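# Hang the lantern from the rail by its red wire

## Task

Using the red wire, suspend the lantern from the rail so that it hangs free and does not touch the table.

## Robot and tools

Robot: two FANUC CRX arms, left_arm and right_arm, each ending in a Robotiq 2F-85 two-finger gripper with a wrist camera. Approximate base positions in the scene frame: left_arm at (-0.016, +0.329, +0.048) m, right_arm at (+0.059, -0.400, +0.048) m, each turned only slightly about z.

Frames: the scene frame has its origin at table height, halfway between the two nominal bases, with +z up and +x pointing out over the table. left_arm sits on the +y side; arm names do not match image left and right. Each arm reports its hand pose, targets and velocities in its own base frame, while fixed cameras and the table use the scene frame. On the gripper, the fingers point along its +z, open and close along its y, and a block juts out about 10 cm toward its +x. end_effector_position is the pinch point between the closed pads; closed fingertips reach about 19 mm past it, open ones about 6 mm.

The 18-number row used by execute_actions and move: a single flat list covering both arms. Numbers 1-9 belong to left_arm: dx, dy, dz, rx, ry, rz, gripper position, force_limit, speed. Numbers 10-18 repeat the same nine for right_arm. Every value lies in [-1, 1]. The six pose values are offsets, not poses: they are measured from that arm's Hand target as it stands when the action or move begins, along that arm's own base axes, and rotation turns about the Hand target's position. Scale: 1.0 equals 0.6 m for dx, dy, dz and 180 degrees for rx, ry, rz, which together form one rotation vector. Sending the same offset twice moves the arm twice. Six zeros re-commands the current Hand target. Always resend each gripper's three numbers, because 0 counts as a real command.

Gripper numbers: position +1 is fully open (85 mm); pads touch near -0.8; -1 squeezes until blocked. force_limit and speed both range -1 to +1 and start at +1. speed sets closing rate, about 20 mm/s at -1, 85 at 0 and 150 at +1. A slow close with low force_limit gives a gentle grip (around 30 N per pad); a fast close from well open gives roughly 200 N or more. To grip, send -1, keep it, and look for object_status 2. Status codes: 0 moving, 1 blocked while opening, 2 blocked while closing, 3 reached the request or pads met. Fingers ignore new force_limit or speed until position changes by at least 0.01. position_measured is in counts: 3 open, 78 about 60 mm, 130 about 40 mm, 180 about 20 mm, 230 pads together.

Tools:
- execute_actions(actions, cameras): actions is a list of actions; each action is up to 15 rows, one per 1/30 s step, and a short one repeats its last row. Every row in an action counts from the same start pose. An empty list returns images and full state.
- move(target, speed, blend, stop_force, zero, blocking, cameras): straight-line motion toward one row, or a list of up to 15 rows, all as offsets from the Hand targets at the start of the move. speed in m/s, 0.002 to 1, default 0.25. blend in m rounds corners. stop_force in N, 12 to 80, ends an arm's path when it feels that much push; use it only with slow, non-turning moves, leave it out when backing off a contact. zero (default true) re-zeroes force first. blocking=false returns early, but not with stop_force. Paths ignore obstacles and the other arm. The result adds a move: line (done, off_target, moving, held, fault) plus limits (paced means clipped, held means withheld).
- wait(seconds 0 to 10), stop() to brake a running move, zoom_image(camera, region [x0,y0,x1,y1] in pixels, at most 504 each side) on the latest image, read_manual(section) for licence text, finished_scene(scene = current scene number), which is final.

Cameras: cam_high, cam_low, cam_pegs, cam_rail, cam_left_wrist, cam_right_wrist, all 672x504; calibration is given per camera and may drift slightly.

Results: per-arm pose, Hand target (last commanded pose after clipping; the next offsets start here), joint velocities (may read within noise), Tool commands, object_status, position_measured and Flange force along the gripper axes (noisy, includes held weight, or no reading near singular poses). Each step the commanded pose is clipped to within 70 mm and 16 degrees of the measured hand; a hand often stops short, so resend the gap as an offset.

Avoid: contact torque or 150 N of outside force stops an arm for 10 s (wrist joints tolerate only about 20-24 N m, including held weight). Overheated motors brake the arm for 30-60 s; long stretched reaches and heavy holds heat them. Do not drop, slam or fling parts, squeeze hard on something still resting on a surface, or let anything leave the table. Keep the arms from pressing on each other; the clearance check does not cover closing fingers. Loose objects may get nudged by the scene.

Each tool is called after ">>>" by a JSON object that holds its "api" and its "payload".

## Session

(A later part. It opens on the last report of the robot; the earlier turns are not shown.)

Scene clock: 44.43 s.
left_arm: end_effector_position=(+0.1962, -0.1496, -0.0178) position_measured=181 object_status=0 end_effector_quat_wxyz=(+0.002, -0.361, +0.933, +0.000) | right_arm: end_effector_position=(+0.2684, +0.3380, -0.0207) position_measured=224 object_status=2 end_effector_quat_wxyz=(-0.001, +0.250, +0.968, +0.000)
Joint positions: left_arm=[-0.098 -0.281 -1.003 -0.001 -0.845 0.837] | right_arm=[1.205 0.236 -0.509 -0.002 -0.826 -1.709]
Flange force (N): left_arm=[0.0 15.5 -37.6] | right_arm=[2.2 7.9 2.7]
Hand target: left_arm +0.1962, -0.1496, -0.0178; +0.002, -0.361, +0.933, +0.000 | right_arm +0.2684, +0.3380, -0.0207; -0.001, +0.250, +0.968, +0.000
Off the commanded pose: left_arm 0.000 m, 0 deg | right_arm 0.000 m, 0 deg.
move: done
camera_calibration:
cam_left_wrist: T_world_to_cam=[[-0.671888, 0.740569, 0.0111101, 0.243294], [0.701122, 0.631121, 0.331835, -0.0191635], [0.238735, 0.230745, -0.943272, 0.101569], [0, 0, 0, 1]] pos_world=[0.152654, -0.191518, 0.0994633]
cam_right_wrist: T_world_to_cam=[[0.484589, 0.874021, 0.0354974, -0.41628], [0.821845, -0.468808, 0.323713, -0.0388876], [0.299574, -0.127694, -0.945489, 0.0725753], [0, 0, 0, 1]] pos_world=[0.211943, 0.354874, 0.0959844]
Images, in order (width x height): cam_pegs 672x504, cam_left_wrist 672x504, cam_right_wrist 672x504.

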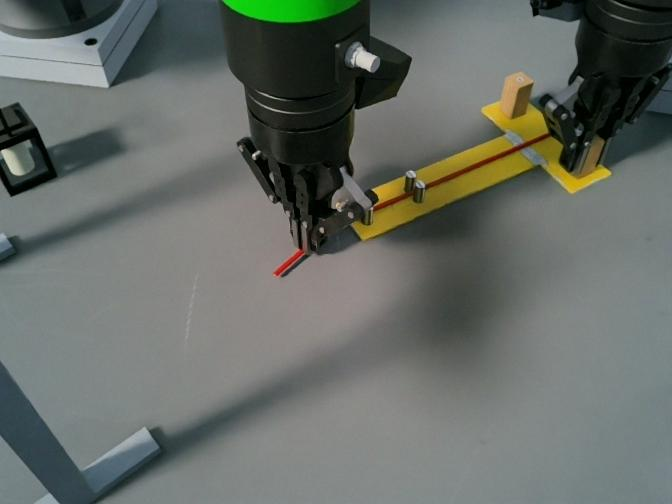

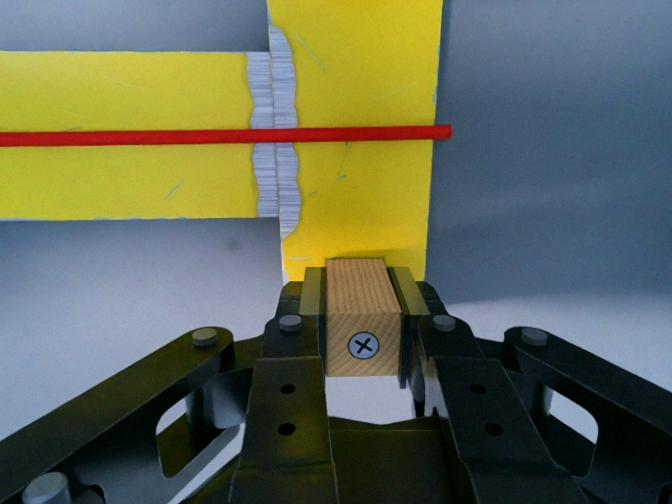

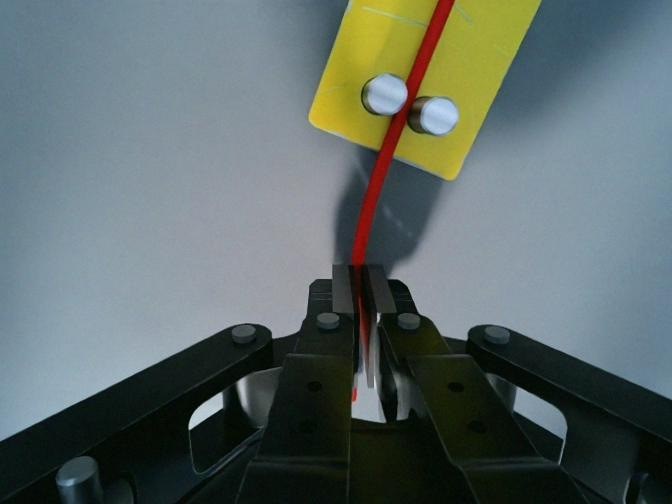

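>>> {"api": "move", "payload": {"target": [[0,0,0.0033,0,0,0,-1,0.3,-1,0.0175,0.0293,0.001,0,0,0.05,-1,-0.5,-1],[0,0,0.0033,0,0,0,-1,0.3,-1,0.0225,0.0665,0.003,0,0,0.189,-1,-0.5,-1],[0,0,0.0033,0,0,0,-1,0.3,-1,0.012,0.1002,0.004,0,0,0.328,-1,-0.5,-1]], "speed": 0.12, "blend": 0.005, "cameras": ["cam_pegs","cam_left_wrist","cam_right_wrist"]}}

Scene clock: 49.83 s.
left_arm: end_effector_position=(+0.1962, -0.1496, -0.0158) position_measured=181 object_status=2 end_effector_quat_wxyz=(+0.002, -0.361, +0.933, +0.000) | right_arm: end_effector_position=(+0.2755, +0.3982, -0.0183) position_measured=224 object_status=2 end_effector_quat_wxyz=(-0.001, -0.259, +0.966, +0.000)
Joint positions: left_arm=[-0.098 -0.287 -1.001 -0.001 -0.854 0.837] | right_arm=[1.237 0.343 -0.357 0 -0.872 -0.712]
Flange force (N): left_arm=[2.5 12.2 -4.8] | right_arm=[-7.0 -2.2 3.3]
Hand target: left_arm +0.1962, -0.1496, -0.0158; +0.002, -0.361, +0.933, +0.000 | right_arm +0.2756, +0.3982, -0.0183; -0.001, -0.259, +0.966, +0.000
Off the commanded pose: left_arm 0.000 m, 0 deg | right_arm 0.000 m, 0 deg.
move: done
camera_calibration:
cam_left_wrist: T_world_to_cam=[[-0.671887, 0.74057, 0.0111104, 0.243271], [0.701123, 0.63112, 0.331835, -0.0198274], [0.238735, 0.230745, -0.943272, 0.103456], [0, 0, 0, 1]] pos_world=[0.152654, -0.191518, 0.101463]
cam_right_wrist: T_world_to_cam=[[-0.500254, 0.865152, 0.0354606, -0.197516], [0.82474, 0.463613, 0.323832, -0.389533], [0.263724, 0.191244, -0.94545, -0.0367682], [0, 0, 0, 1]] pos_world=[0.232151, 0.358506, 0.0983849]
Images, in order (width x height): cam_pegs 672x504, cam_left_wrist 672x504, cam_right_wrist 672x504.

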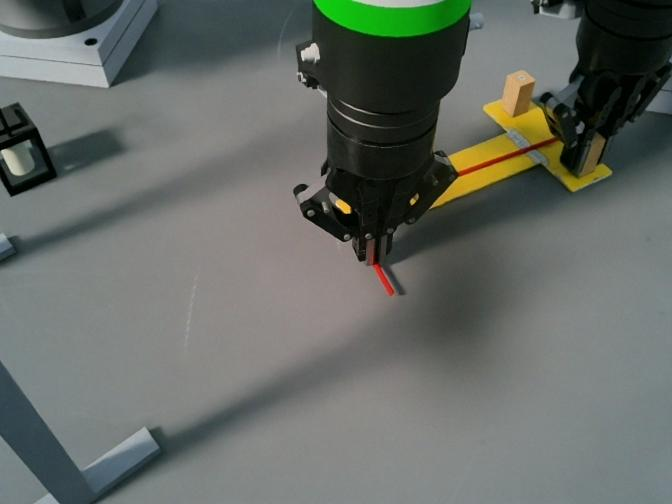

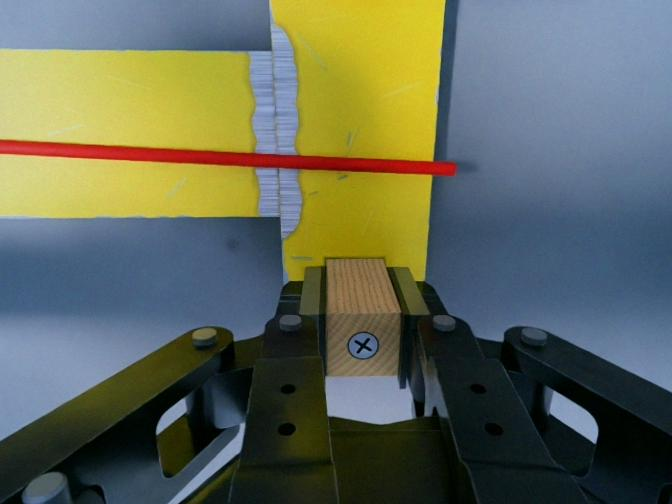

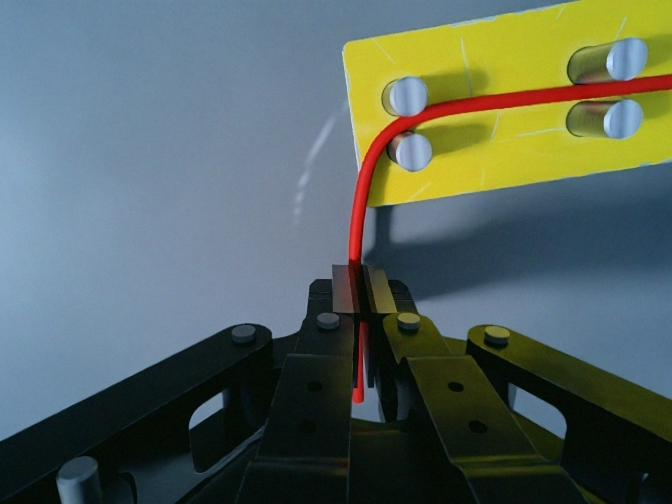

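>>> {"api": "move", "payload": {"target": [[0,0,0,0,0,0,-1,0.3,-1,-0.0222,0.0243,0.002,0,0,0.139,-1,-0.5,-1],[0,0,0,0,0,0,-1,0.3,-1,-0.0445,0.0348,0.004,0,0,0.25,-1,-0.5,-1],[0,0,0,0,0,0,-1,0.3,-1,-0.065,0.037,0.005,0,0,0.37,-1,-0.5,-1]], "speed": 0.12, "blend": 0.005, "cameras": ["cam_pegs","cam_left_wrist","cam_right_wrist"]}}

Scene clock: 55.80 s.
left_arm: end_effector_position=(+0.1962, -0.1496, -0.0158) position_measured=181 object_status=2 end_effector_quat_wxyz=(+0.002, -0.361, +0.933, +0.000) | right_arm: end_effector_position=(+0.2366, +0.4204, -0.0153) position_measured=224 object_status=2 end_effector_quat_wxyz=(+0.000, +0.747, -0.665, +0.001)
Joint positions: left_arm=[-0.098 -0.287 -1.001 -0.001 -0.854 0.837] | right_arm=[1.332 0.334 -0.361 0.001 -0.877 0.354]
Flange force (N): left_arm=[7.8 10.6 -5.2] | right_arm=[-5.2 -10.2 5.0]
Hand target: left_arm +0.1962, -0.1496, -0.0158; +0.002, -0.361, +0.933, +0.000 | right_arm +0.2366, +0.4204, -0.0153; +0.000, +0.747, -0.665, +0.001
Off the commanded pose: left_arm 0.000 m, 0 deg | right_arm 0.000 m, 0 deg.
move: done
camera_calibration:
cam_left_wrist: T_world_to_cam=[[-0.671887, 0.74057, 0.0111104, 0.243271], [0.701123, 0.63112, 0.331835, -0.0198274], [0.238735, 0.230745, -0.943272, 0.103456], [0, 0, 0, 1]] pos_world=[0.152654, -0.191518, 0.101463]
cam_right_wrist: T_world_to_cam=[[-0.992672, -0.115532, 0.0354194, 0.292349], [-0.0979763, 0.941073, 0.323701, -0.350999], [-0.0707299, 0.317859, -0.945496, -0.00198739], [0, 0, 0, 1]] pos_world=[0.255676, 0.364722, 0.101385]
Images, in order (width x height): cam_pegs 672x504, cam_left_wrist 672x504, cam_right_wrist 672x504.

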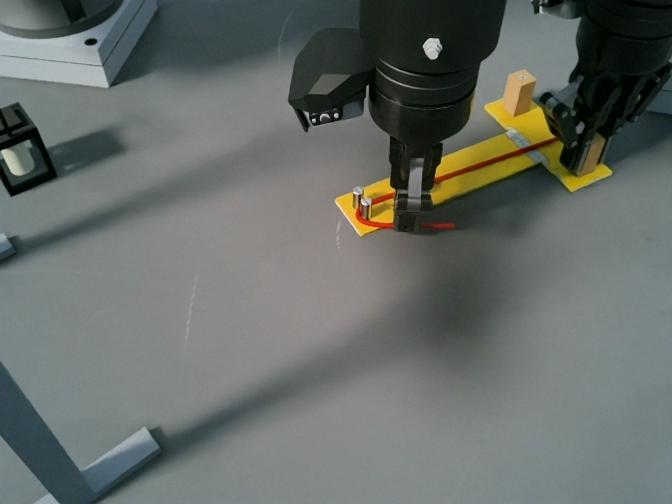

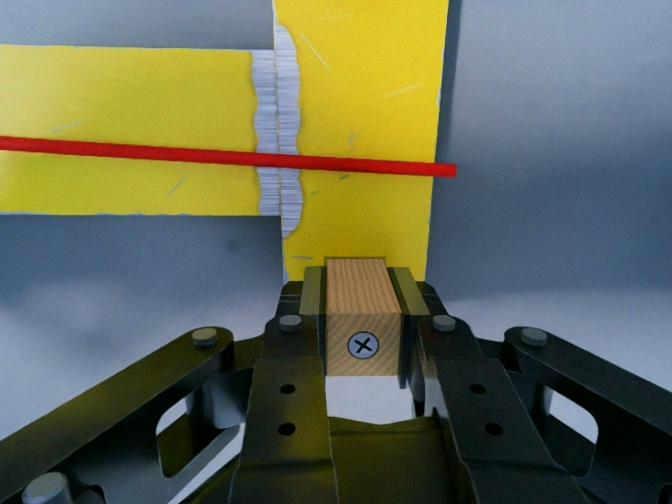

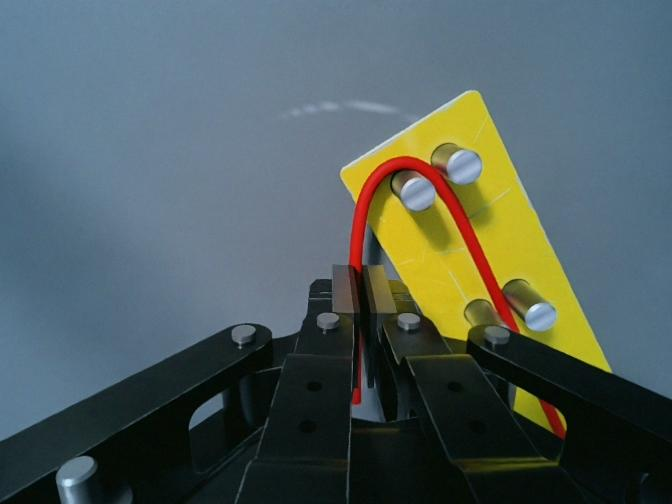

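>>> {"api": "move", "payload": {"target": [[0,0,0,0,0,0,-1,0.3,-1,0,0,0,0,0,0,-0.5,1,-1],[0,0,0,0,0,0,-1,0.3,-1,-0.02,-0.1,0.45,0,0,0,-0.5,1,-1]], "cameras": ["cam_pegs","cam_right_wrist"]}}

>>> {"api": "zoom_image", "payload": {"camera": "cam_pegs", "region": [310, 50, 630, 270]}}

Scene clock: 58.50 s.
left_arm: end_effector_position=(+0.1962, -0.1496, -0.0158) position_measured=181 object_status=2 end_effector_quat_wxyz=(+0.002, -0.361, +0.933, +0.000) | right_arm: end_effector_position=(+0.2246, +0.3603, +0.2547) position_measured=192 object_status=3 end_effector_quat_wxyz=(+0.000, +0.747, -0.665, +0.001)
Joint positions: left_arm=[-0.098 -0.287 -1.001 -0.001 -0.854 0.837] | right_arm=[1.325 -0.06 -0.124 0.001 -1.508 0.361]
Flange force (N): left_arm=[3.1 3.0 -2.8] | right_arm=[-6.6 -2.1 -3.4]
Hand target: left_arm +0.1962, -0.1496, -0.0158; +0.002, -0.361, +0.933, +0.000 | right_arm +0.2246, +0.3604, +0.2547; +0.000, +0.747, -0.665, +0.001
Off the commanded pose: left_arm 0.000 m, 0 deg | right_arm 0.000 m, 0 deg.
move: done
camera_calibration:
cam_right_wrist: T_world_to_cam=[[-0.992681, -0.11544, 0.0354626, 0.263999], [-0.0978829, 0.941114, 0.32361, -0.383101], [-0.070732, 0.31777, -0.945526, 0.271564], [0, 0, 0, 1]] pos_world=[0.243777, 0.304722, 0.371384]
Images, in order (width x height): cam_pegs 672x504, cam_right_wrist 672x504.

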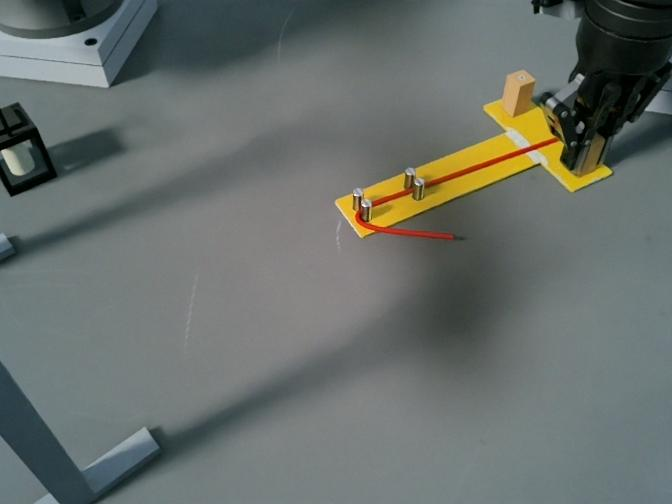

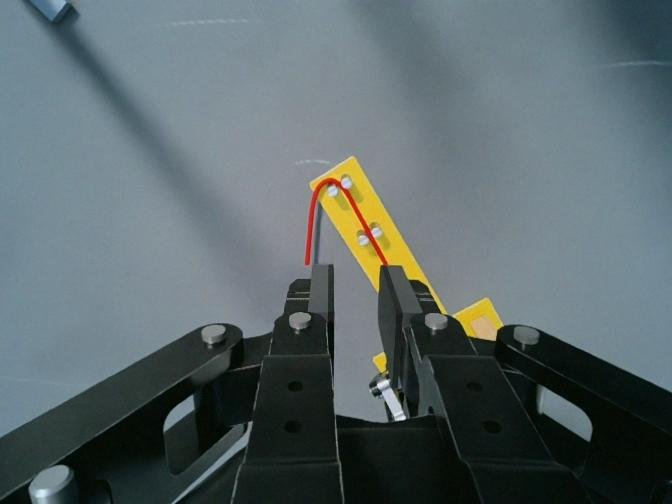

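Scaled by 1.575 from the camera's 672x504 image, which has a finer 960x720 frame.

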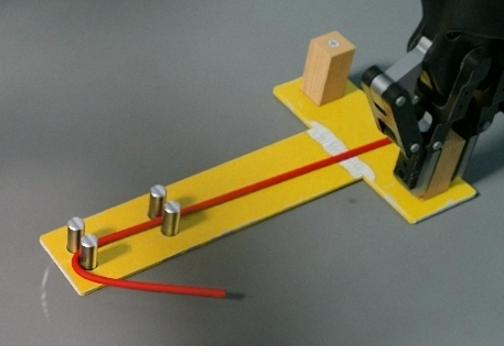

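>>> {"api": "move", "payload": {"target": [0,0,0,0,0,0,-1,0.3,-1,-0.12,0.1707,-0.3245,0,0,0.177,-0.5,1,-1], "cameras": ["cam_pegs","cam_right_wrist"]}}

Scene clock: 61.80 s.
left_arm: end_effector_position=(+0.1962, -0.1496, -0.0158) position_measured=181 object_status=2 end_effector_quat_wxyz=(+0.002, -0.361, +0.933, +0.000) | right_arm: end_effector_position=(+0.1526, +0.4628, +0.0601) position_measured=192 object_status=3 end_effector_quat_wxyz=(+0.000, +0.901, -0.434, +0.001)
Joint positions: left_arm=[-0.098 -0.287 -1.001 -0.001 -0.854 0.837] | right_arm=[1.523 0.234 -0.28 0.002 -1.057 0.719]
Flange force (N): left_arm=[2.9 3.2 -2.8] | right_arm=[-8.2 -8.6 2.0]
Hand target: left_arm +0.1962, -0.1496, -0.0158; +0.002, -0.361, +0.933, +0.000 | right_arm +0.1526, +0.4628, +0.0600; +0.000, +0.901, -0.434, +0.001
Off the commanded pose: left_arm 0.000 m, 0 deg | right_arm 0.000 m, 0 deg.
move: done
camera_calibration:
cam_right_wrist: T_world_to_cam=[[-0.782121, -0.622122, 0.0353711, 0.413594], [-0.58, 0.747567, 0.323642, -0.260442], [-0.227787, 0.232612, -0.945518, 0.113191], [0, 0, 0, 1]] pos_world=[0.198208, 0.425674, 0.176685]
Images, in order (width x height): cam_pegs 672x504, cam_right_wrist 672x504.

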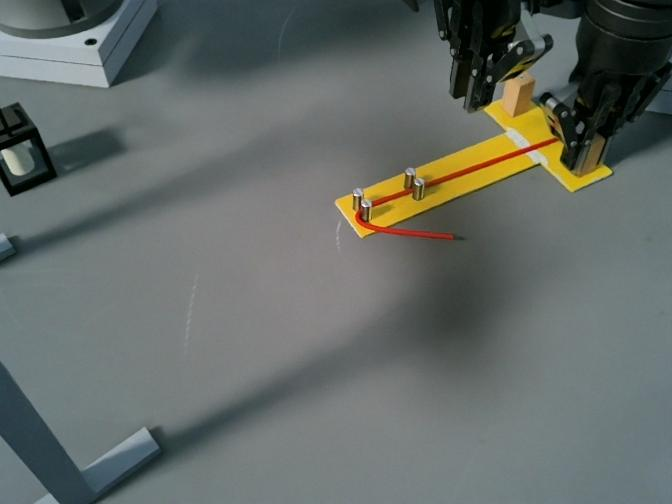

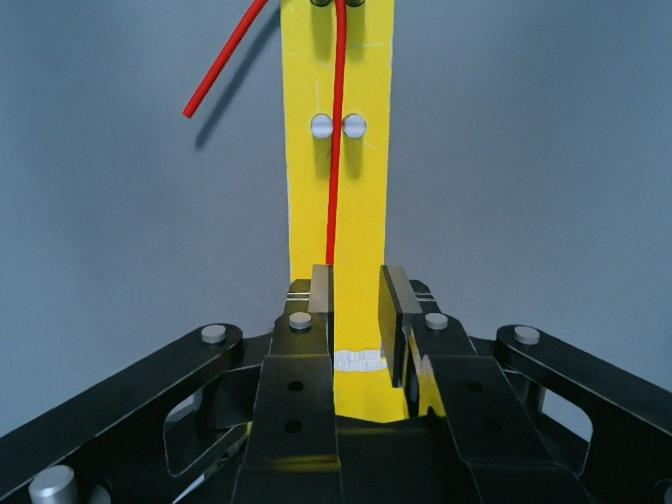

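>>> {"api": "move", "payload": {"target": [[0,0,0,0,0,0,-1,0.3,-1,0.0157,0.0125,-0.09,0,0,0,-0.5,1,-1],[0,0,0,0,0,0,-1,0.3,-1,0.0157,0.0125,-0.137,0,0,0,-0.5,1,-1]], "speed": [0.08,0.008], "stop_force": 12, "cameras": ["cam_pegs","cam_right_wrist"]}}

Scene clock: 63.20 s.
left_arm: end_effector_position=(+0.1962, -0.1496, -0.0158) position_measured=181 object_status=2 end_effector_quat_wxyz=(+0.002, -0.361, +0.933, +0.000) | right_arm: end_effector_position=(+0.1548, +0.4646, +0.0468) position_measured=192 object_status=3 end_effector_quat_wxyz=(+0.000, +0.901, -0.434, +0.001)
Joint positions: left_arm=[-0.098 -0.287 -1.001 -0.001 -0.854 0.837] | right_arm=[1.519 0.257 -0.287 0.001 -1.027 0.724]
Flange force (N): left_arm=[3.3 3.1 -3.2] | right_arm=[-6.8 -5.6 1.2]
Hand target: left_arm +0.1962, -0.1496, -0.0158; +0.002, -0.361, +0.933, +0.000 | right_arm +0.1548, +0.4646, +0.0469; +0.000, +0.901, -0.434, +0.001 (not the last commanded pose)
Off the commanded pose: left_arm 0.000 m, 0 deg | right_arm 0.070 m, 0 deg.
move: held (right_arm; a check stopped the path); path passed 0 of 2 targets; limits=held
pose unreachable (right arm): on one or more control steps of this call, first in action 0 (counted from 0), this arm could not follow its commanded pose, so it was not sent that pose on those steps. It may still have moved: this result reports where it is.
cause: moving toward the commanded pose would bring a part of the arm too close to another arm (a part of this arm just beyond joint 5 (wrist pitch) and a part of the left arm just beyond its joint 5 (wrist pitch), 4 mm apart when this arm was first held).
camera_calibration:
cam_right_wrist: T_world_to_cam=[[-0.782222, -0.621986, 0.0355321, 0.416838], [-0.579783, 0.747646, 0.323849, -0.256349], [-0.227995, 0.23272, -0.945441, 0.100776], [0, 0, 0, 1]] pos_world=[0.200409, 0.427473, 0.163485]
Images, in order (width x height): cam_pegs 672x504, cam_right_wrist 672x504.

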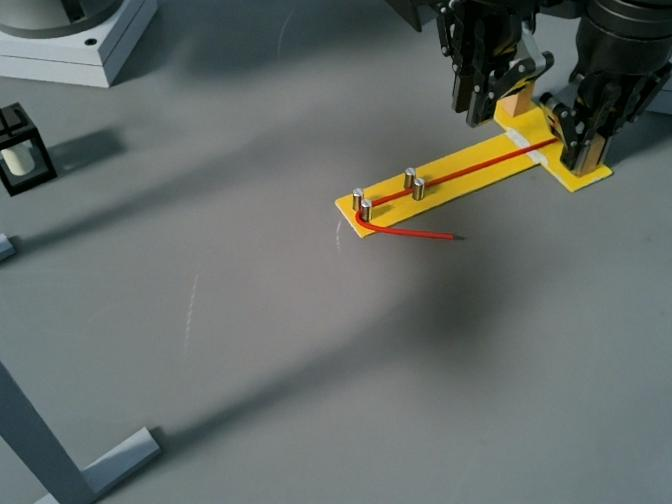

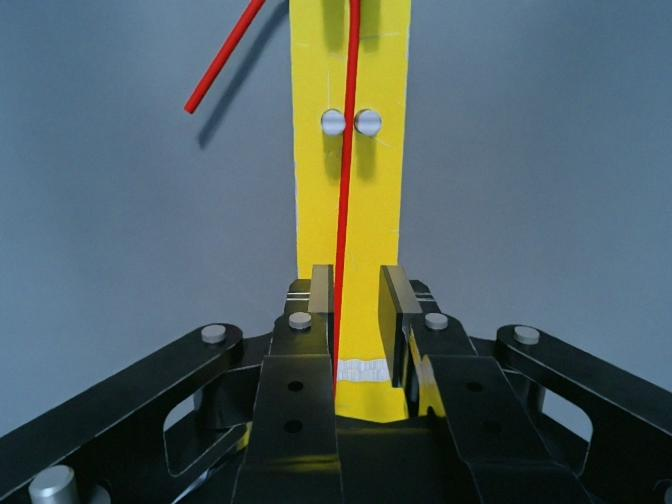

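>>> {"api": "move", "payload": {"target": [[0,0,0,0,0,0,0.2,1,0,0.1,-0.1,0.1,0,0,0,-0.5,1,-1],[0,0,0.0133,-0.1307,0.144,0,0.2,1,0,0.1,-0.1,0.1,0,0,0,-0.5,1,-1],[0,0,0.0133,-0.1307,0.144,0,-1,0.3,-1,0.1,-0.1,0.1,0,0,0,-0.5,1,-1]], "cameras": ["cam_pegs","cam_low"]}}

Scene clock: 68.20 s.
left_arm: end_effector_position=(+0.1962, -0.1496, -0.0078) position_measured=182 object_status=0 end_effector_quat_wxyz=(-0.279, -0.345, +0.890, -0.109) | right_arm: end_effector_position=(+0.2148, +0.4046, +0.1069) position_measured=192 object_status=3 end_effector_quat_wxyz=(+0.000, +0.901, -0.434, +0.001)
Joint positions: left_arm=[0.302 0.108 -0.896 0.27 -1.143 0.252] | right_arm=[1.371 0.112 -0.303 0.001 -1.156 0.871]
Flange force (N): left_arm=[6.6 2.9 -10.4] | right_arm=[-4.9 -5.7 -0.8]
Hand target: left_arm +0.1962, -0.1496, -0.0078; -0.279, -0.345, +0.890, -0.109 | right_arm +0.2148, +0.4046, +0.1069; +0.000, +0.901, -0.434, +0.001
Off the commanded pose: left_arm 0.000 m, 0 deg | right_arm 0.000 m, 0 deg.
move: done
Images, in order (width x height): cam_low 672x504, cam_pegs 672x504.

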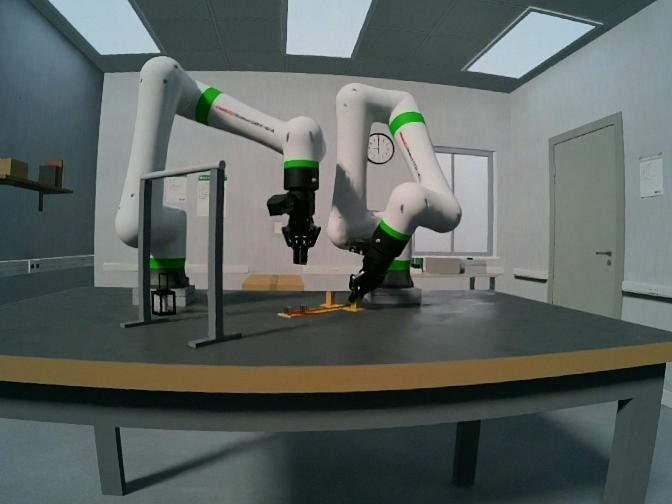

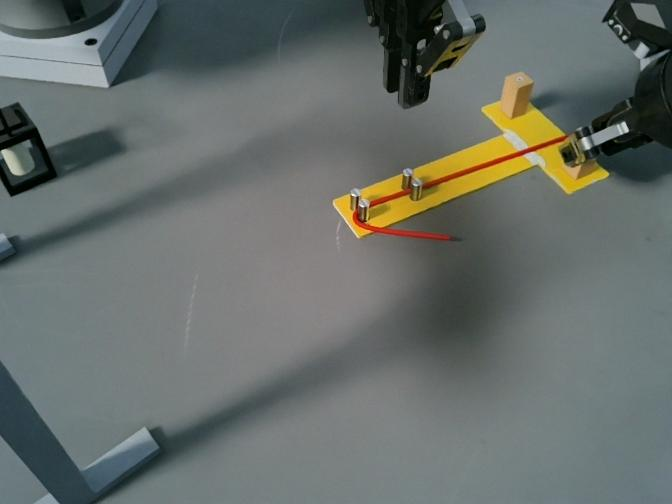

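>>> {"api": "move", "payload": {"target": [[0,0,0,0,0,0,-1,0.3,-1,-0.0913,0.1073,-0.08,0,0,0,-0.5,1,-1],[0,0,0,0,0,0,-1,0.3,-1,-0.0913,0.1073,-0.187,0,0,0,-0.5,1,-1],[0,0,0,0,0,0,-1,0.3,-1,-0.0913,0.1073,-0.217,0,0,0,-0.5,1,-1]], "speed": [0.1,0.08,0.008], "stop_force": 12, "cameras": ["cam_pegs","cam_right_wrist"]}}

Scene clock: 70.13 s.
left_arm: end_effector_position=(+0.1962, -0.1496, -0.0078) position_measured=182 object_status=2 end_effector_quat_wxyz=(-0.279, -0.345, +0.890, -0.109) | right_arm: end_effector_position=(+0.1717, +0.4549, +0.0692) position_measured=192 object_status=3 end_effector_quat_wxyz=(+0.000, +0.901, -0.434, +0.001)
Joint positions: left_arm=[0.302 0.108 -0.896 0.27 -1.143 0.252] | right_arm=[1.481 0.221 -0.272 0.001 -1.078 0.761]
Flange force (N): left_arm=[7.1 3.3 -10.4] | right_arm=[-6.3 -5.8 0.4]
Hand target: left_arm +0.1962, -0.1496, -0.0078; -0.279, -0.345, +0.890, -0.109 | right_arm +0.1717, +0.4549, +0.0692; +0.000, +0.901, -0.434, +0.001 (not the last commanded pose)
Off the commanded pose: left_arm 0.000 m, 0 deg | right_arm 0.094 m, 0 deg.
move: held (right_arm; a check stopped the path); path passed 0 of 3 targets; limits=held
pose unreachable (right arm): on one or more control steps of this call, first in action 0 (counted from 0), this arm could not follow its commanded pose, so it was not sent that pose on those steps. It may still have moved: this result reports where it is.
cause: moving toward the commanded pose would bring a part of the arm too close to another arm (a part of this arm just beyond joint 4 (forearm roll) and a part of the left arm just beyond its joint 2 (shoulder), along the way the arms are being sent, or toward where that arm still pushes).
camera_calibration:
cam_right_wrist: T_world_to_cam=[[-0.782102, -0.622131, 0.0356336, 0.423322], [-0.57987, 0.74753, 0.323961, -0.246449], [-0.228183, 0.232708, -0.945399, 0.128125], [0, 0, 0, 1]] pos_world=[0.217408, 0.417774, 0.185885]
Images, in order (width x height): cam_pegs 672x504, cam_right_wrist 672x504.

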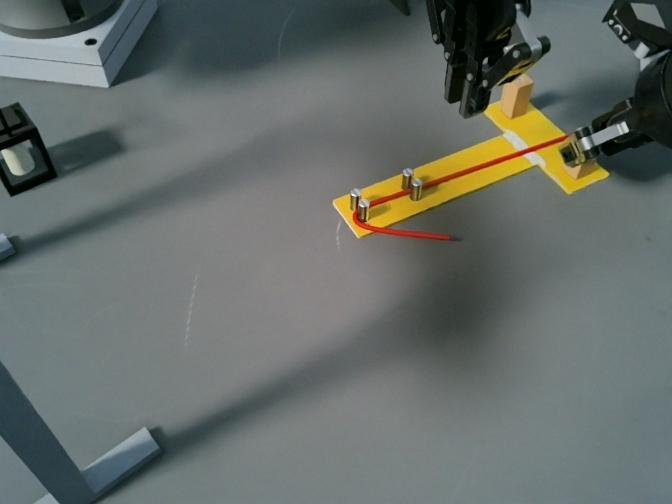

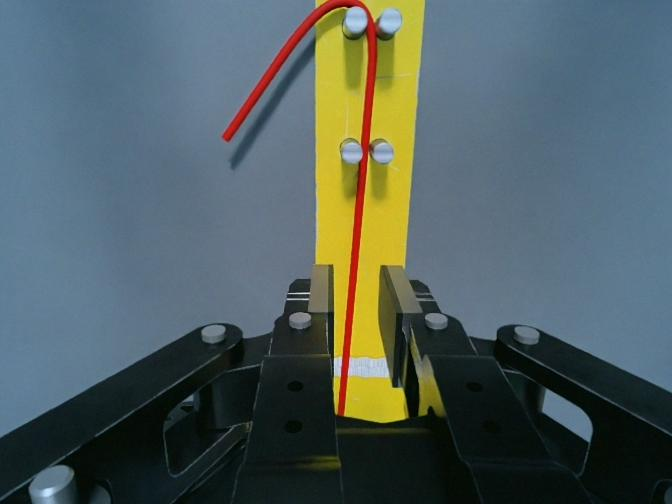

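>>> {"api": "move", "payload": {"target": [0,0,0,0,0,0,-1,0.3,-1,0.03,-0.15,0.2,0,0,0,-0.5,1,-1]}}

>>> {"api": "move", "payload": {"target": [[0,0,0.006,0,0,0,-1,0.3,-1,0,0,0,0,0,0,-0.5,1,-1],[0.267,0.033,0.006,0,0,0,-1,0.3,-1,0.1,0.05,0,0,0,0,-0.5,1,-1]], "speed": 0.1, "cameras": ["cam_pegs","cam_high","cam_left_wrist","cam_right_wrist"]}}

Scene clock: 71.63 s.
left_arm: end_effector_position=(+0.1962, -0.1496, -0.0078) position_measured=182 object_status=2 end_effector_quat_wxyz=(-0.279, -0.345, +0.890, -0.109) | right_arm: end_effector_position=(+0.1898, +0.3649, +0.1892) position_measured=192 object_status=3 end_effector_quat_wxyz=(+0.000, +0.901, -0.434, +0.001)
Joint positions: left_arm=[0.302 0.108 -0.896 0.27 -1.143 0.252] | right_arm=[1.414 -0.073 -0.289 0.001 -1.354 0.829]
Flange force (N): left_arm=[6.8 3.2 -10.4] | right_arm=[-5.2 -6.3 -1.7]
Hand target: left_arm +0.1962, -0.1496, -0.0078; -0.279, -0.345, +0.890, -0.109 | right_arm +0.1897, +0.3649, +0.1892; +0.000, +0.901, -0.434, +0.001
Off the commanded pose: left_arm 0.000 m, 0 deg | right_arm 0.000 m, 0 deg.
move: done

Scene clock: 74.17 s.
left_arm: end_effector_position=(+0.3564, -0.1298, -0.0042) position_measured=182 object_status=2 end_effector_quat_wxyz=(-0.279, -0.345, +0.890, -0.109) | right_arm: end_effector_position=(+0.2497, +0.3949, +0.1893) position_measured=192 object_status=3 end_effector_quat_wxyz=(+0.000, +0.901, -0.434, +0.001)
Joint positions: left_arm=[0.238 0.423 -0.454 0.294 -1.254 0.328] | right_arm=[1.29 0.07 -0.147 0.001 -1.354 0.953]
Flange force (N): left_arm=[2.0 1.7 1.6] | right_arm=[-5.0 -7.0 -1.7]
Hand target: left_arm +0.3564, -0.1298, -0.0042; -0.279, -0.345, +0.890, -0.109 | right_arm +0.2497, +0.3949, +0.1892; +0.000, +0.901, -0.434, +0.001
Off the commanded pose: left_arm 0.000 m, 0 deg | right_arm 0.000 m, 0 deg.
move: done
camera_calibration:
cam_left_wrist: T_world_to_cam=[[-0.667291, 0.744744, 0.00885454, 0.335088], [0.715652, 0.644427, -0.269362, -0.154493], [-0.206312, -0.173406, -0.962998, 0.177716], [0, 0, 0, 1]] pos_world=[0.370829, -0.119178, 0.126558]
cam_right_wrist: T_world_to_cam=[[-0.782121, -0.622111, 0.0355597, 0.442743], [-0.579882, 0.747544, 0.323906, -0.195227], [-0.228088, 0.232713, -0.945421, 0.27331], [0, 0, 0, 1]] pos_world=[0.295408, 0.357774, 0.305885]
Images, in order (width x height): cam_high 672x504, cam_pegs 672x504, cam_left_wrist 672x504, cam_right_wrist 672x504.

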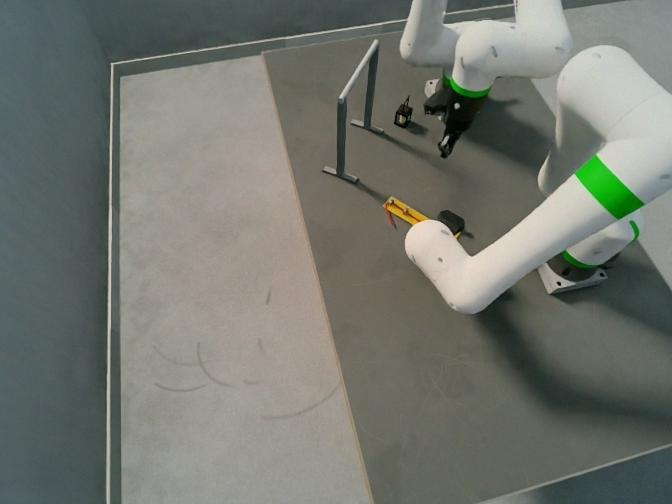

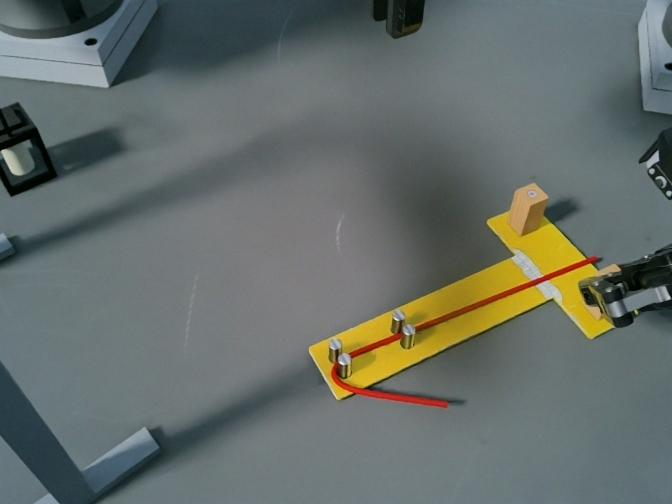

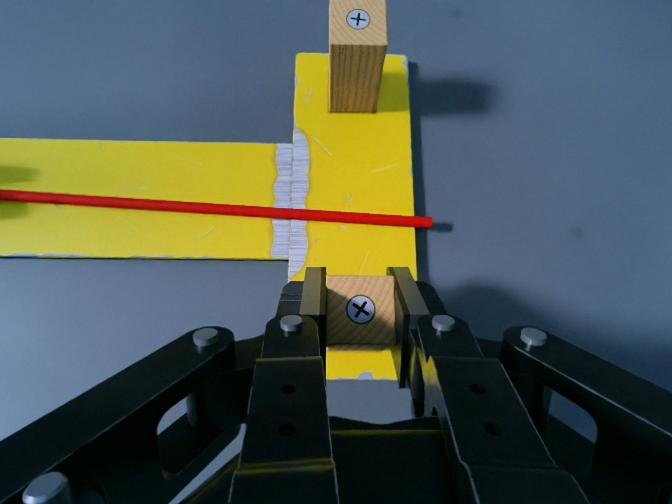

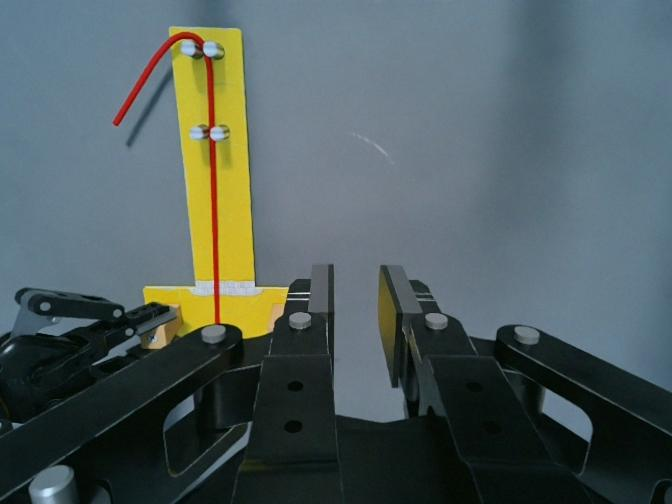

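>>> {"api": "move", "payload": {"target": [0,0,0,0,0,0,-1,0.3,-1,0.109,0.13,-0.24,0,0,0,-0.5,1,-1], "cameras": ["cam_pegs","cam_right_wrist"]}}

Scene clock: 75.80 s.
left_arm: end_effector_position=(+0.3564, -0.1298, -0.0042) position_measured=182 object_status=2 end_effector_quat_wxyz=(-0.279, -0.345, +0.890, -0.109) | right_arm: end_effector_position=(+0.3151, +0.4729, +0.0453) position_measured=192 object_status=3 end_effector_quat_wxyz=(+0.000, +0.901, -0.434, +0.001)
Joint positions: left_arm=[0.238 0.423 -0.454 0.293 -1.254 0.328] | right_arm=[1.215 0.433 -0.049 0.001 -1.088 1.028]
Flange force (N): left_arm=[1.9 1.0 1.1] | right_arm=[-4.2 -7.3 0.6]
Hand target: left_arm +0.3564, -0.1298, -0.0042; -0.279, -0.345, +0.890, -0.109 | right_arm +0.3151, +0.4729, +0.0452; +0.000, +0.901, -0.434, +0.001
Off the commanded pose: left_arm 0.000 m, 0 deg | right_arm 0.000 m, 0 deg.
move: done
camera_calibration:
cam_right_wrist: T_world_to_cam=[[-0.782058, -0.622197, 0.0354399, 0.547569], [-0.580005, 0.747471, 0.323854, -0.168918], [-0.227991, 0.232717, -0.945443, 0.133997], [0, 0, 0, 1]] pos_world=[0.360808, 0.435774, 0.161985]
Images, in order (width x height): cam_pegs 672x504, cam_right_wrist 672x504.

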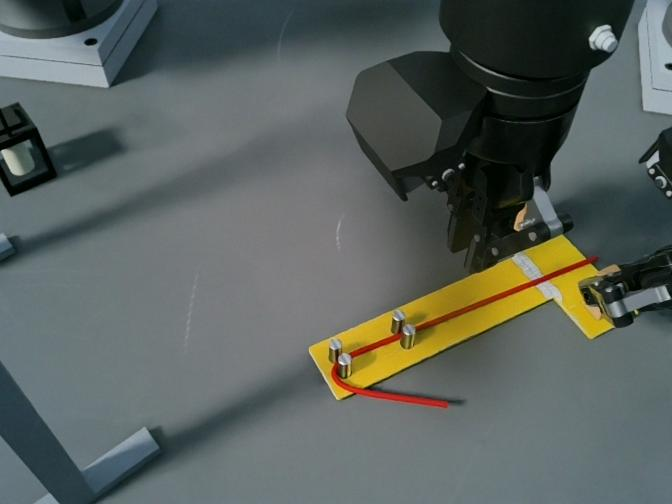

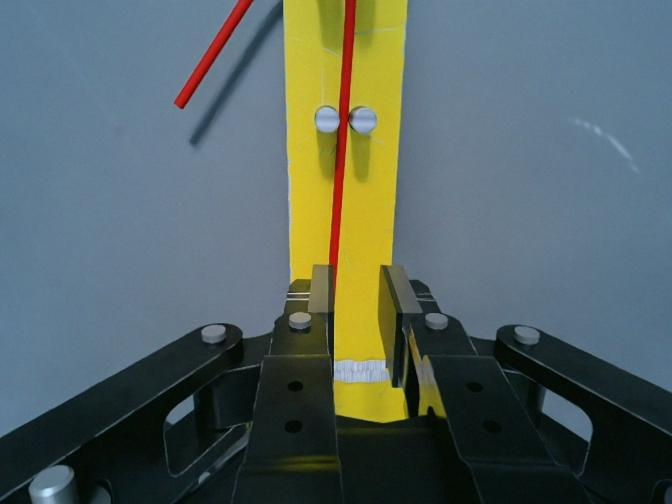

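>>> {"api": "move", "payload": {"target": [[0,0,0,0,0,0,-1,0.3,-1,0.012,0.0095,-0.08,0,0,0,-0.5,1,-1],[0,0,0,0,0,0,-1,0.3,-1,0.012,0.0095,-0.113,0,0,0,-0.5,1,-1]], "speed": [0.08,0.008], "stop_force": 12, "cameras": ["cam_pegs","cam_right_wrist"]}}

Scene clock: 79.63 s.
left_arm: end_effector_position=(+0.3564, -0.1298, -0.0042) position_measured=182 object_status=2 end_effector_quat_wxyz=(-0.279, -0.345, +0.890, -0.108) | right_arm: end_effector_position=(+0.3224, +0.4787, -0.0221) position_measured=192 object_status=3 end_effector_quat_wxyz=(+0.000, +0.901, -0.434, +0.001)
Joint positions: left_arm=[0.238 0.423 -0.454 0.293 -1.254 0.328] | right_arm=[1.206 0.538 -0.074 0.002 -0.959 1.036]
Flange force (N): left_arm=[-6.1 -1.4 12.4] | right_arm=[-7.4 -5.0 -18.7]
Hand target: left_arm +0.3564, -0.1298, -0.0042; -0.279, -0.345, +0.890, -0.109 | right_arm +0.3224, +0.4787, -0.0221; +0.000, +0.901, -0.434, +0.001
Off the commanded pose: left_arm 0.000 m, 0 deg | right_arm 0.000 m, 0 deg.
move: contact (right_arm); path passed 1 of 2 targets
camera_calibration:
cam_right_wrist: T_world_to_cam=[[-0.782021, -0.622257, 0.035202, 0.559235], [-0.580096, 0.747362, 0.323943, -0.147143], [-0.227885, 0.23291, -0.945421, 0.0703455], [0, 0, 0, 1]] pos_world=[0.368007, 0.441573, 0.094486]
Images, in order (width x height): cam_pegs 672x504, cam_right_wrist 672x504.

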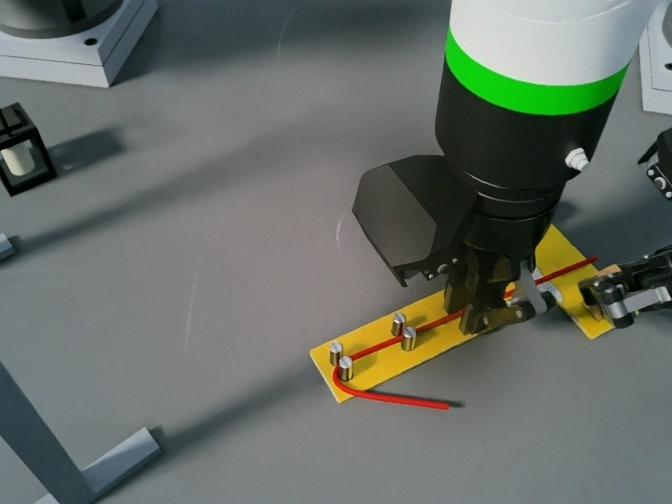

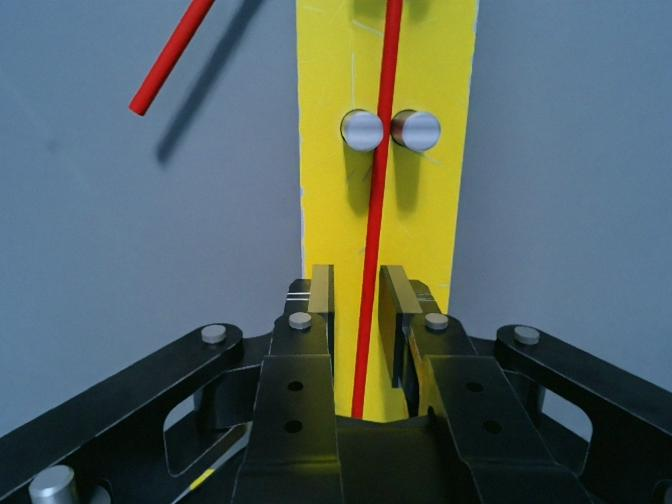

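>>> {"api": "move", "payload": {"target": [[0,0,0,0,0,0,-1,0.3,-1,0,0,0.0075,0,0,0,-0.5,-0.2,-1],[0,0,0,0,0,0,-1,0.3,-1,0,0,0.0075,0,0,0,-1,-0.2,-1],[0,0,0,0,0,0,-1,0.3,-1,0.0375,-0.047,0.0085,0,0,0,-1,-0.2,-1]], "speed": 0.06, "cameras": ["cam_pegs","cam_right_wrist"]}}

Scene clock: 82.57 s.
left_arm: end_effector_position=(+0.3564, -0.1298, -0.0042) position_measured=182 object_status=2 end_effector_quat_wxyz=(-0.279, -0.345, +0.890, -0.109) | right_arm: end_effector_position=(+0.3449, +0.4506, -0.0170) position_measured=230 object_status=3 end_effector_quat_wxyz=(+0.000, +0.901, -0.434, +0.001)
Joint positions: left_arm=[0.238 0.423 -0.454 0.293 -1.254 0.328] | right_arm=[1.149 0.511 -0.103 0.001 -0.957 1.093]
Flange force (N): left_arm=[1.7 0.8 1.2] | right_arm=[-4.0 -9.3 2.3]
Hand target: left_arm +0.3564, -0.1298, -0.0042; -0.279, -0.345, +0.890, -0.109 | right_arm +0.3449, +0.4505, -0.0170; +0.000, +0.901, -0.434, +0.001
Off the commanded pose: left_arm 0.000 m, 0 deg | right_arm 0.000 m, 0 deg.
move: done
camera_calibration:
cam_right_wrist: T_world_to_cam=[[-0.782047, -0.622218, 0.0353012, 0.559088], [-0.580023, 0.747395, 0.323996, -0.114715], [-0.227981, 0.232905, -0.945399, 0.0868998], [0, 0, 0, 1]] pos_world=[0.390508, 0.413373, 0.0995858]
Images, in order (width x height): cam_pegs 672x504, cam_right_wrist 672x504.

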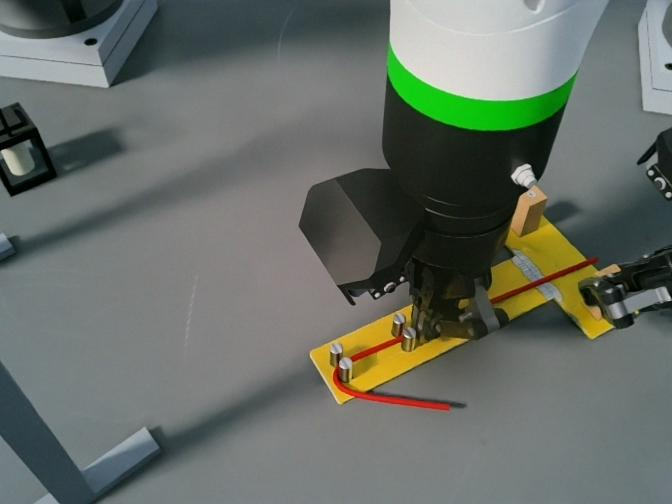

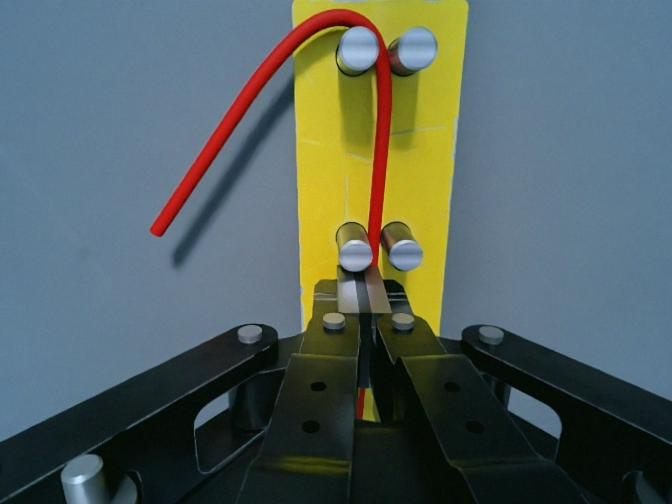

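>>> {"api": "move", "payload": {"target": [[0,0,0,0,0,0,-1,0.3,-1,0,0,0.03,0,0,0,-0.55,-0.2,-1],[0,0,0,0,0,0,-1,0.3,-1,-0.0375,0.047,0.03,0,0,0,-0.55,-0.2,-1],[0,0,0,0,0,0,-1,0.3,-1,-0.0375,0.047,-0.0045,0,0,0,-0.55,-0.2,-1],[0,0,0,0,0,0,-1,0.3,-1,-0.0375,0.047,-0.0045,0,0,0,-1,-0.2,-1]], "speed": 0.06, "cameras": ["cam_right_wrist"]}}

Scene clock: 85.83 s.
left_arm: end_effector_position=(+0.3564, -0.1298, -0.0042) position_measured=182 object_status=2 end_effector_quat_wxyz=(-0.279, -0.345, +0.890, -0.109) | right_arm: end_effector_position=(+0.3224, +0.4787, -0.0197) position_measured=223 object_status=0 end_effector_quat_wxyz=(+0.000, +0.901, -0.434, +0.001)
Joint positions: left_arm=[0.238 0.423 -0.454 0.293 -1.254 0.328] | right_arm=[1.206 0.535 -0.072 0.001 -0.964 1.036]
Flange force (N): left_arm=[-2.5 3.1 -2.0] | right_arm=[-2.4 -3.7 2.8]
Hand target: left_arm +0.3564, -0.1298, -0.0042; -0.279, -0.345, +0.890, -0.109 | right_arm +0.3224, +0.4787, -0.0197; +0.000, +0.901, -0.434, +0.001
Off the commanded pose: left_arm 0.000 m, 0 deg | right_arm 0.000 m, 0 deg.
move: done
camera_calibration:
cam_right_wrist: T_world_to_cam=[[-0.782047, -0.622218, 0.0353012, 0.559134], [-0.580023, 0.747395, 0.323996, -0.147967], [-0.227981, 0.232905, -0.945399, 0.0726497], [0, 0, 0, 1]] pos_world=[0.368008, 0.441573, 0.0968858]
Images, in order (width x height): cam_right_wrist 672x504.

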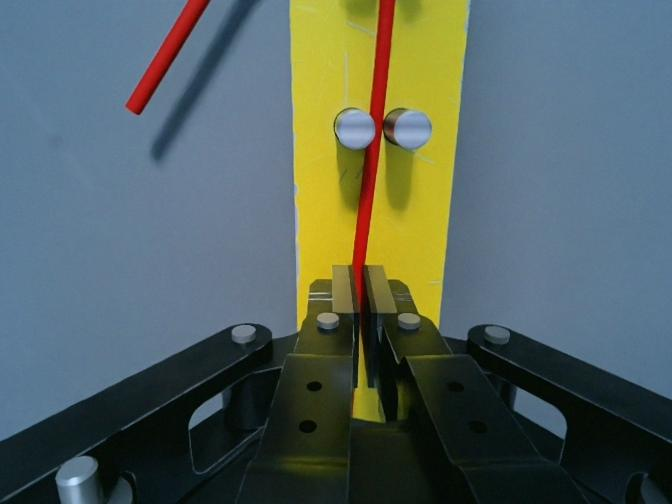

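>>> {"api": "move", "payload": {"target": [0,0,0,0,0,0,-1,0.3,-1,0.0283,-0.0535,0.002,0,0,0,-1,-0.2,-1], "speed": 0.05, "cameras": ["cam_pegs","cam_right_wrist"]}}

Scene clock: 87.03 s.
left_arm: end_effector_position=(+0.3564, -0.1298, -0.0042) position_measured=182 object_status=2 end_effector_quat_wxyz=(-0.279, -0.345, +0.890, -0.108) | right_arm: end_effector_position=(+0.3393, +0.4467, -0.0185) position_measured=223 object_status=2 end_effector_quat_wxyz=(+0.000, +0.901, -0.434, +0.001)
Joint positions: left_arm=[0.238 0.423 -0.454 0.293 -1.254 0.328] | right_arm=[1.156 0.499 -0.124 0.001 -0.947 1.087]
Flange force (N): left_arm=[2.5 0.4 1.5] | right_arm=[-5.3 -9.4 3.1]
Hand target: left_arm +0.3564, -0.1298, -0.0042; -0.279, -0.345, +0.890, -0.109 | right_arm +0.3394, +0.4466, -0.0185; +0.000, +0.901, -0.434, +0.001
Off the commanded pose: left_arm 0.000 m, 0 deg | right_arm 0.000 m, 0 deg.
move: done
camera_calibration:
cam_right_wrist: T_world_to_cam=[[-0.782047, -0.622218, 0.0353012, 0.552413], [-0.580023, 0.747395, 0.323996, -0.114504], [-0.227981, 0.232905, -0.945399, 0.0851361], [0, 0, 0, 1]] pos_world=[0.385008, 0.409473, 0.0980858]
Images, in order (width x height): cam_pegs 672x504, cam_right_wrist 672x504.

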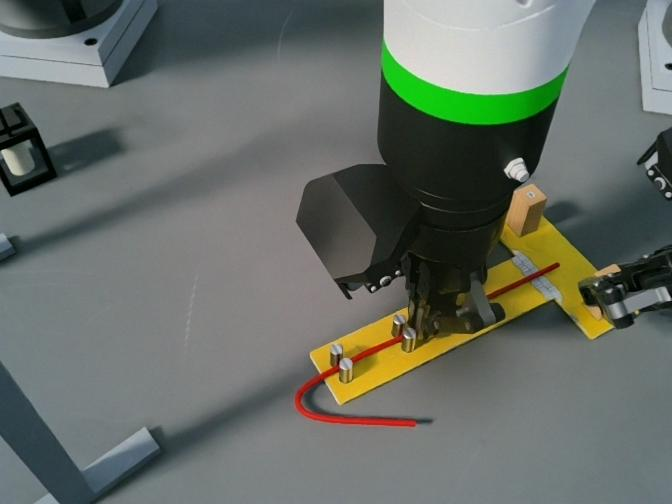

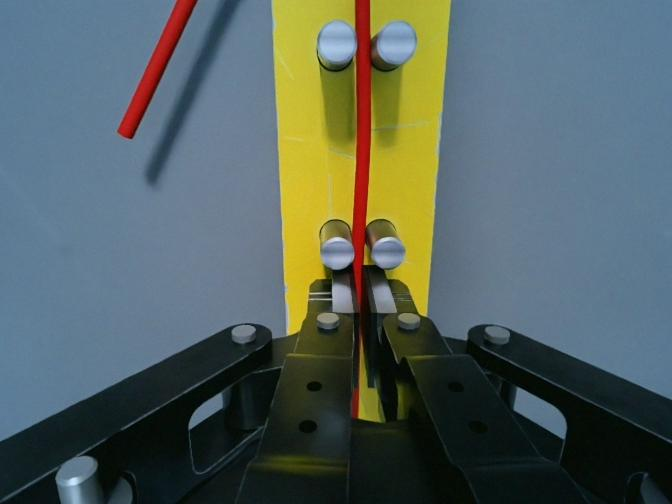

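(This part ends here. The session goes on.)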